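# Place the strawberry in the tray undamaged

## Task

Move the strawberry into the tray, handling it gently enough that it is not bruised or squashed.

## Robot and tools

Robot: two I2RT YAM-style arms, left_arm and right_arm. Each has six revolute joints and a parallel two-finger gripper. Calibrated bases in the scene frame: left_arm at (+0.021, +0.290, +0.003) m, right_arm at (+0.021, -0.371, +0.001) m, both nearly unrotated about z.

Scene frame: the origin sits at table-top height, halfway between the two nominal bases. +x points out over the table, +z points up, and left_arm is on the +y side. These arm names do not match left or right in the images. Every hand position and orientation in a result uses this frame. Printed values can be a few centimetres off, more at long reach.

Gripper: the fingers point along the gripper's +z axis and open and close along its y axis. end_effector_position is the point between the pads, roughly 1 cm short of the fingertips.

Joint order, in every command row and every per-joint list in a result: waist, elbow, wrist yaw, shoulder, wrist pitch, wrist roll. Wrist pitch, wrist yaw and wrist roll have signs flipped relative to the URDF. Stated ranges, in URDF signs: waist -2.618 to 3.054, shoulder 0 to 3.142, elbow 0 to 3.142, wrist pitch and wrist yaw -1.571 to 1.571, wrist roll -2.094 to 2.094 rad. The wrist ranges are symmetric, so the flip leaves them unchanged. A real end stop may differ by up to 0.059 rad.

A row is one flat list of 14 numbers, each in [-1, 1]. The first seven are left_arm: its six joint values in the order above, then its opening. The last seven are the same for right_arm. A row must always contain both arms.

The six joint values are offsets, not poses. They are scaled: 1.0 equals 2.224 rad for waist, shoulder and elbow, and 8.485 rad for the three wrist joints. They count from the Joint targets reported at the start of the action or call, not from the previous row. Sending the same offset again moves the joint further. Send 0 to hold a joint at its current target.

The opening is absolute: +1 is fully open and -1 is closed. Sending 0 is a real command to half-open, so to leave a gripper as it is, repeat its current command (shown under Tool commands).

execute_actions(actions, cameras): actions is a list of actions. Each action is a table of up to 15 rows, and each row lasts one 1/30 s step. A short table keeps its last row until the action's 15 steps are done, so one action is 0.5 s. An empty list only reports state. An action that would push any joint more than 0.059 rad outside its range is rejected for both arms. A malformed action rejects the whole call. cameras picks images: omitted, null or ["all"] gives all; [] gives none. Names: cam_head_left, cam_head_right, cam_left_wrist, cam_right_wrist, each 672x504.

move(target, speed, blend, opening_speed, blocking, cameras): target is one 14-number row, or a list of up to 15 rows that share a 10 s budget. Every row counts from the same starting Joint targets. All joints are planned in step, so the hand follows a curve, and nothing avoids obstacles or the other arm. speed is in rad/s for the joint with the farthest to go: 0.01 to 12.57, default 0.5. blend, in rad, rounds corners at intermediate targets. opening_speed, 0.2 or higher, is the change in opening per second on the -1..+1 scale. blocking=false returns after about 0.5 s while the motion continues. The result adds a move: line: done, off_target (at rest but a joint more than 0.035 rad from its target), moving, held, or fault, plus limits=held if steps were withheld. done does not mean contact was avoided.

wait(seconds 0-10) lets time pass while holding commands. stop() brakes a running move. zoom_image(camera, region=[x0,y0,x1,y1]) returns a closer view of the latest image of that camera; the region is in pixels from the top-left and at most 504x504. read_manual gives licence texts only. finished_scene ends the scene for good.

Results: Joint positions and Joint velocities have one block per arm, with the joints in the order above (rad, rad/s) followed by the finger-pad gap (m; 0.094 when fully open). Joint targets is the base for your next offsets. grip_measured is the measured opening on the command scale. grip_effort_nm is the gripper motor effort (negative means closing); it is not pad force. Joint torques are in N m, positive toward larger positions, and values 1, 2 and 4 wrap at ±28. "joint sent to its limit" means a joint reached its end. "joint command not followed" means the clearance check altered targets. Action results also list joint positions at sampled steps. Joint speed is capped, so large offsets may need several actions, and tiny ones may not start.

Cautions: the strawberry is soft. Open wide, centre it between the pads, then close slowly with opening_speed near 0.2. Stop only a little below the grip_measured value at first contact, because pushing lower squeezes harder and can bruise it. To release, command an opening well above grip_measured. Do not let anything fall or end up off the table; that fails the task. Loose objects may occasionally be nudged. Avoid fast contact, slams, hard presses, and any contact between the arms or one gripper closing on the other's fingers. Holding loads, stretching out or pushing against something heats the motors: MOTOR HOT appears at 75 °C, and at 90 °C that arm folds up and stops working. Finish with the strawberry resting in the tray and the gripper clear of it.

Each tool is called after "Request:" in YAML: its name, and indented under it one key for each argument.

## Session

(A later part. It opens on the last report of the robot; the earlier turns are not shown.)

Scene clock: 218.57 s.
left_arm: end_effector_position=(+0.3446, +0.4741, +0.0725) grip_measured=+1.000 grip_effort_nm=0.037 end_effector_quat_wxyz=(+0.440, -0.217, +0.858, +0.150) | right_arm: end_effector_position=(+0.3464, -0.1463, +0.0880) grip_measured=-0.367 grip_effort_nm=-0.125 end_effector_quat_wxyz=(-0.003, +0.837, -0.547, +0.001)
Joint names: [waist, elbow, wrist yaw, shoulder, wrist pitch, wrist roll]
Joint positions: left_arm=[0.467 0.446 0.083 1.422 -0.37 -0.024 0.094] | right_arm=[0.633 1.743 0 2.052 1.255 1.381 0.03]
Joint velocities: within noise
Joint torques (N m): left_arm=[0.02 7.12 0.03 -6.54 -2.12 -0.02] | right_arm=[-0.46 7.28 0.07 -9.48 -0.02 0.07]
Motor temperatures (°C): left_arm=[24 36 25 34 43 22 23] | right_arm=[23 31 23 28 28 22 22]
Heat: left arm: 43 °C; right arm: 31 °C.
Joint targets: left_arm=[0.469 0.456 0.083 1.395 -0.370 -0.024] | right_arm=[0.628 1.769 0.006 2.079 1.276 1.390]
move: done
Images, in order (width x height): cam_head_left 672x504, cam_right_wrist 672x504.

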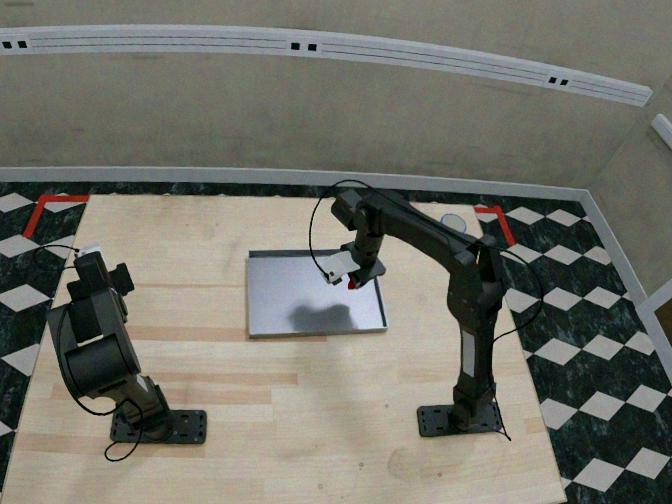

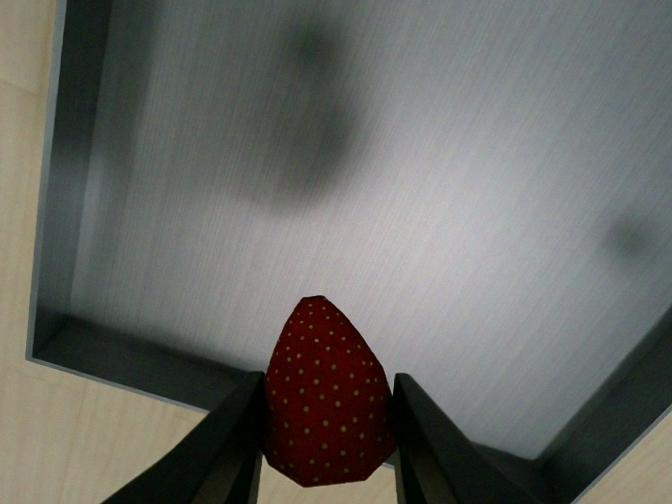

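Request:
move:
  target: [0,0,0,0,0,0,1.0, 0,-0.09308,0,0.02068,-0.02758,0,-0.37]
  speed: 0.22
  cameras: ["cam_head_left", "cam_right_wrist"]

Request:
zoom_image:
  camera: "cam_right_wrist"
  region: [200, 260, 500, 504]

Scene clock: 238.00 s.
left_arm: end_effector_position=(+0.3446, +0.4741, +0.0725) grip_measured=+1.000 grip_effort_nm=0.032 end_effector_quat_wxyz=(+0.440, -0.217, +0.858, +0.150) | right_arm: end_effector_position=(+0.3460, -0.1466, +0.0301) grip_measured=-0.367 grip_effort_nm=-0.129 end_effector_quat_wxyz=(+0.000, +0.837, -0.547, +0.000)
Joint names: [waist, elbow, wrist yaw, shoulder, wrist pitch, wrist roll]
Joint positions: left_arm=[0.467 0.446 0.083 1.422 -0.37 -0.024 0.094] | right_arm=[0.633 1.579 0 2.098 1.053 1.381 0.03]
Joint velocities: within noise
Joint torques (N m): left_arm=[0.03 7.13 0.04 -6.53 -2.05 0.02] | right_arm=[-0.5 3.99 0.09 -9.63 -0.34 0.08]
Motor temperatures (°C): left_arm=[24 36 25 34 43 22 23] | right_arm=[23 33 23 30 28 22 22]
Heat: left arm: 43 °C; right arm: 33 °C.
Joint targets: left_arm=[0.469 0.456 0.083 1.395 -0.370 -0.024] | right_arm=[0.628 1.562 0.006 2.125 1.042 1.390]
move: done
Images, in order (width x height): cam_head_left 672x504, cam_right_wrist 672x504.

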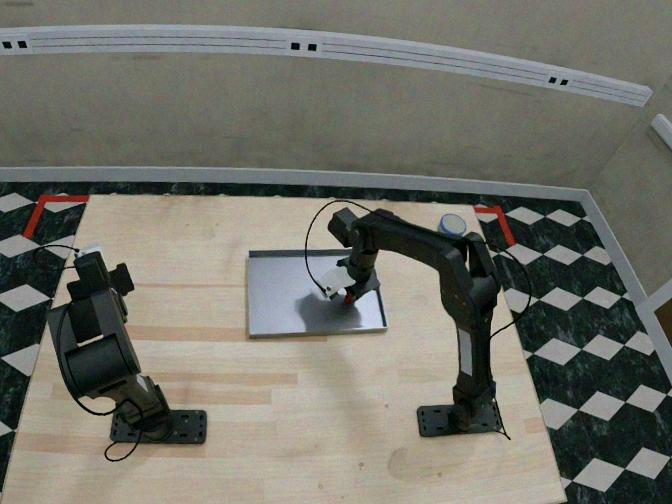

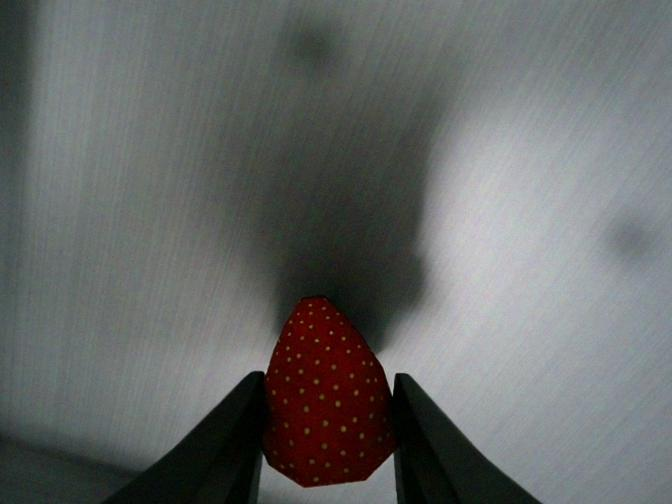

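Scaled by 1.680 from the camera's 672x504 image, which has a finer 960x720 frame.

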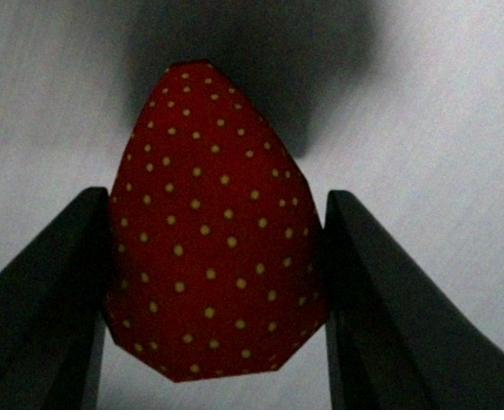

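Request:
move:
  target: [0,0,0,0,0,0,1.0, 0,-0.00659,0,0.00295,-0.0025,0,-0.37]
  speed: 0.05
  cameras: ["cam_right_wrist"]

Request:
zoom_image:
  camera: "cam_right_wrist"
  region: [200, 260, 500, 504]

Scene clock: 246.10 s.
left_arm: end_effector_position=(+0.3446, +0.4741, +0.0725) grip_measured=+1.000 grip_effort_nm=0.037 end_effector_quat_wxyz=(+0.440, -0.217, +0.858, +0.150) | right_arm: end_effector_position=(+0.3471, -0.1459, +0.0271) grip_measured=-0.367 grip_effort_nm=-0.125 end_effector_quat_wxyz=(-0.004, +0.837, -0.547, +0.002)
Joint names: [waist, elbow, wrist yaw, shoulder, wrist pitch, wrist roll]
Joint positions: left_arm=[0.467 0.446 0.083 1.422 -0.37 -0.024 0.094] | right_arm=[0.633 1.567 0 2.098 1.032 1.381 0.03]
Joint velocities: within noise
Joint torques (N m): left_arm=[0.09 7.1 0.02 -6.38 -2.04 -0.01] | right_arm=[-0.47 3.81 0.08 -9.11 -0.36 0.09]
Motor temperatures (°C): left_arm=[24 36 25 34 44 22 23] | right_arm=[23 32 23 30 28 22 22]
Heat: left arm: 44 °C; right arm: 32 °C.
Joint targets: left_arm=[0.469 0.456 0.083 1.395 -0.370 -0.024] | right_arm=[0.628 1.547 0.006 2.132 1.021 1.390]
move: done
Images, in order (width x height): cam_right_wrist 672x504.

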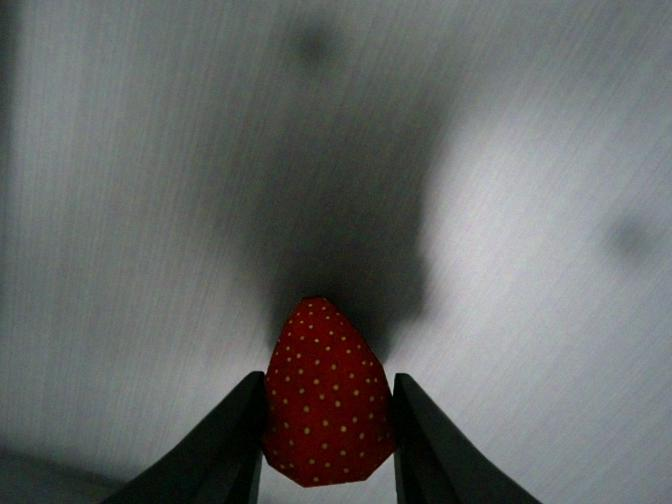

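Scaled by 1.680 from the camera's 672x504 image, which has a finer 960x720 frame.

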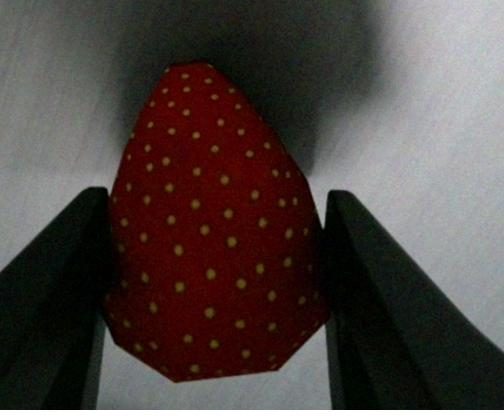

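Request:
move:
  target: [0,0,0,0,0,0,1.0, 0,-0.0063,0,0.0045,-0.00141,0,-0.37]
  speed: 0.05
  cameras: ["cam_right_wrist"]

Request:
zoom_image:
  camera: "cam_right_wrist"
  region: [200, 260, 500, 504]

Scene clock: 249.70 s.
left_arm: end_effector_position=(+0.3446, +0.4741, +0.0725) grip_measured=+1.000 grip_effort_nm=0.037 end_effector_quat_wxyz=(+0.440, -0.217, +0.858, +0.150) | right_arm: end_effector_position=(+0.3470, -0.1460, +0.0224) grip_measured=-0.367 grip_effort_nm=-0.125 end_effector_quat_wxyz=(-0.003, +0.837, -0.547, +0.001)
Joint names: [waist, elbow, wrist yaw, shoulder, wrist pitch, wrist roll]
Joint positions: left_arm=[0.467 0.446 0.083 1.422 -0.37 -0.024 0.094] | right_arm=[0.633 1.556 0 2.104 1.016 1.381 0.03]
Joint velocities: within noise
Joint torques (N m): left_arm=[0.02 7.42 0.06 -6.32 -2.08 0.02] | right_arm=[-0.47 3.55 0.07 -8.75 -0.31 0.07]
Motor temperatures (°C): left_arm=[24 36 25 34 44 22 23] | right_arm=[23 31 23 30 28 22 22]
Heat: left arm: 44 °C; right arm: 31 °C.
Joint targets: left_arm=[0.469 0.456 0.083 1.395 -0.370 -0.024] | right_arm=[0.628 1.533 0.006 2.141 1.009 1.390]
move: off_target (right_arm); right_arm: the shoulder is farthest, 0.038 rad from its target
Images, in order (width x height): cam_right_wrist 672x504.

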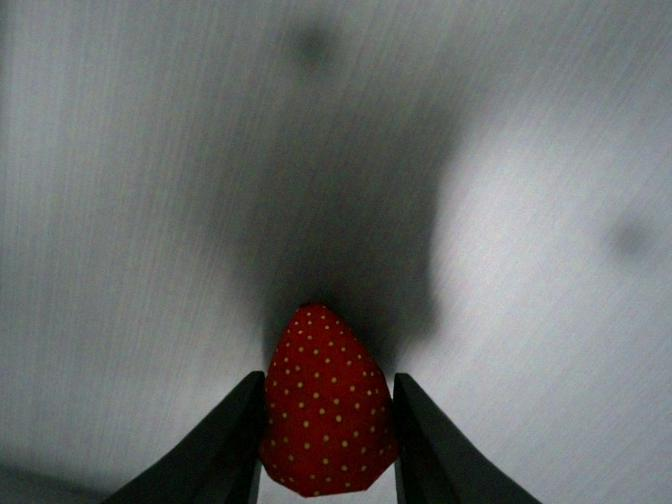

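Scaled by 1.680 from the camera's 672x504 image, which has a finer 960x720 frame.

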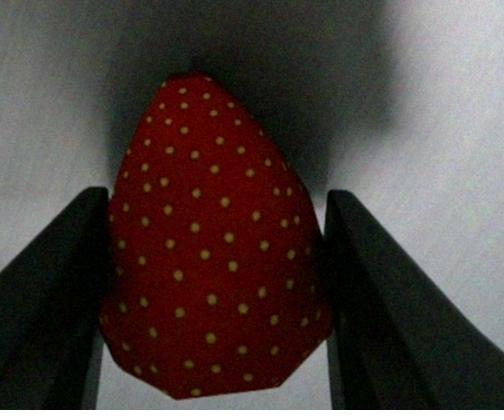

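Request:
move:
  target: [0,0,0,0,0,0,1.0, 0,0,0,0,0,0,0.25]
  opening_speed: 0.4
  cameras: ["cam_right_wrist", "cam_head_left"]

Scene clock: 254.80 s.
left_arm: end_effector_position=(+0.3446, +0.4741, +0.0725) grip_measured=+1.000 grip_effort_nm=0.032 end_effector_quat_wxyz=(+0.440, -0.217, +0.858, +0.150) | right_arm: end_effector_position=(+0.3465, -0.1463, +0.0197) grip_measured=+0.248 grip_effort_nm=0.110 end_effector_quat_wxyz=(+0.000, +0.837, -0.547, +0.000)
Joint names: [waist, elbow, wrist yaw, shoulder, wrist pitch, wrist roll]
Joint positions: left_arm=[0.467 0.446 0.083 1.422 -0.37 -0.024 0.094] | right_arm=[0.633 1.556 0 2.111 1.015 1.381 0.059]
Joint velocities: within noise
Joint torques (N m): left_arm=[0.28 7.13 0.03 -6.35 -2.02 0.03] | right_arm=[-0.51 3.54 0.1 -9.4 -0.31 0.07]
Motor temperatures (°C): left_arm=[24 36 25 34 44 22 23] | right_arm=[23 31 23 29 28 22 22]
Heat: left arm: 44 °C; right arm: 31 °C.
Joint targets: left_arm=[0.469 0.456 0.083 1.395 -0.370 -0.024] | right_arm=[0.628 1.533 0.006 2.141 1.009 1.390]
move: done
Images, in order (width x height): cam_head_left 672x504, cam_right_wrist 672x504.

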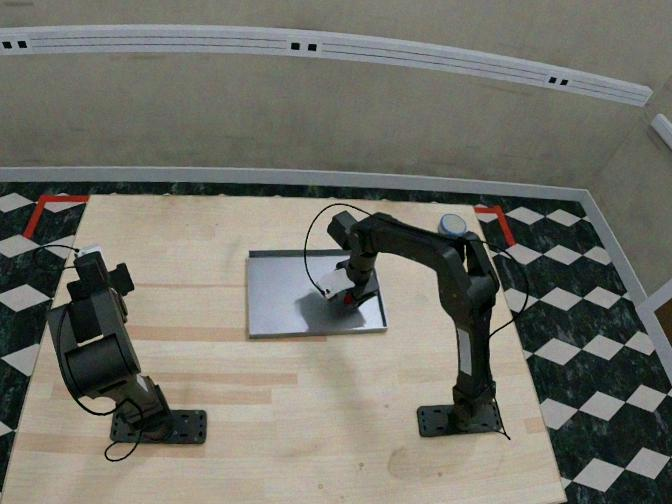

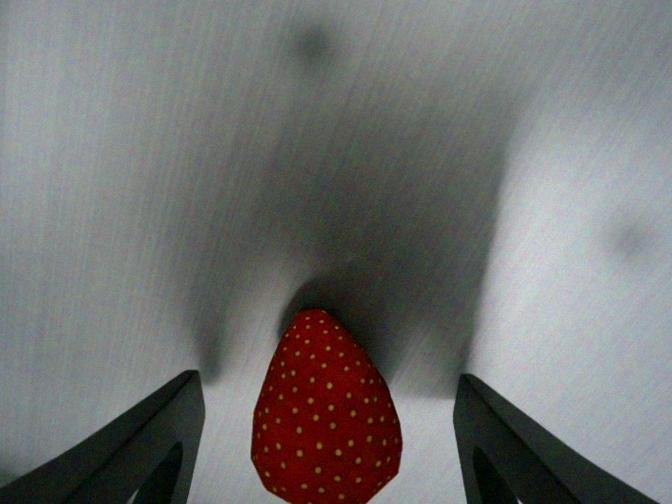

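Request:
move:
  target:
    - [0,0,0,0,0,0,1.0, 0,0.0202,0,-0.0135,0.00177,0,0.7]
    - [0,0,0,0,0,0,1.0, 0,0.10612,0,-0.04317,0.03147,0,0.7]
  speed: [0.3, 0.4]
  opening_speed: 1.0
  blend: [0.01, 0]
  cameras: ["cam_head_left", "cam_right_wrist"]

Scene clock: 266.97 s.
left_arm: end_effector_position=(+0.3446, +0.4741, +0.0725) grip_measured=+1.000 grip_effort_nm=0.037 end_effector_quat_wxyz=(+0.440, -0.217, +0.858, +0.150) | right_arm: end_effector_position=(+0.3480, -0.1453, +0.0855) grip_measured=+0.698 grip_effort_nm=0.115 end_effector_quat_wxyz=(-0.001, +0.837, -0.547, +0.001)
Joint names: [waist, elbow, wrist yaw, shoulder, wrist pitch, wrist roll]
Joint positions: left_arm=[0.467 0.446 0.083 1.422 -0.37 -0.024 0.094] | right_arm=[0.633 1.752 0 2.064 1.255 1.381 0.08]
Joint velocities: within noise
Joint torques (N m): left_arm=[-0.08 7.12 0.04 -6.35 -2.04 0] | right_arm=[-0.53 6.74 0.08 -13.68 -0.01 0.08]
Motor temperatures (°C): left_arm=[24 36 25 34 44 22 23] | right_arm=[23 30 23 29 28 22 22]
Heat: left arm: 44 °C; right arm: 30 °C.
Joint targets: left_arm=[0.469 0.456 0.083 1.395 -0.370 -0.024] | right_arm=[0.628 1.769 0.006 2.046 1.276 1.390]
move: done; blend cut to 0 rad at target 1
Images, in order (width x height): cam_head_left 672x504, cam_right_wrist 672x504.

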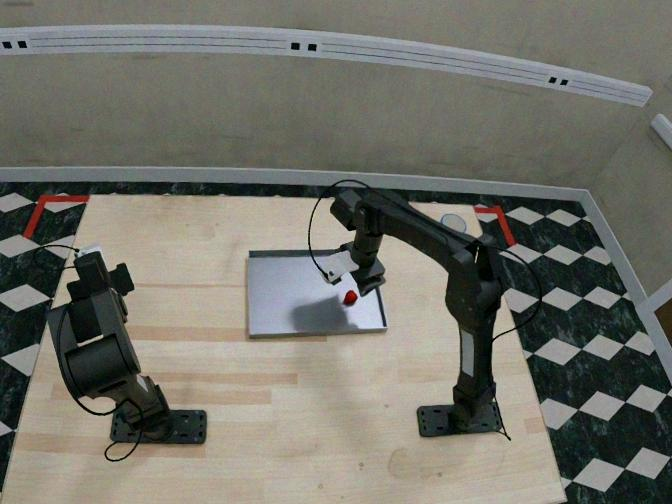

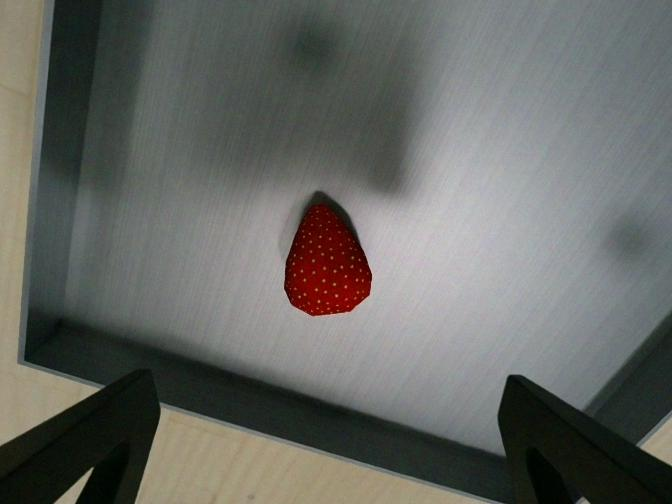

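Request:
finished_scene:
  scene: 1

The scene is finished: the task was done.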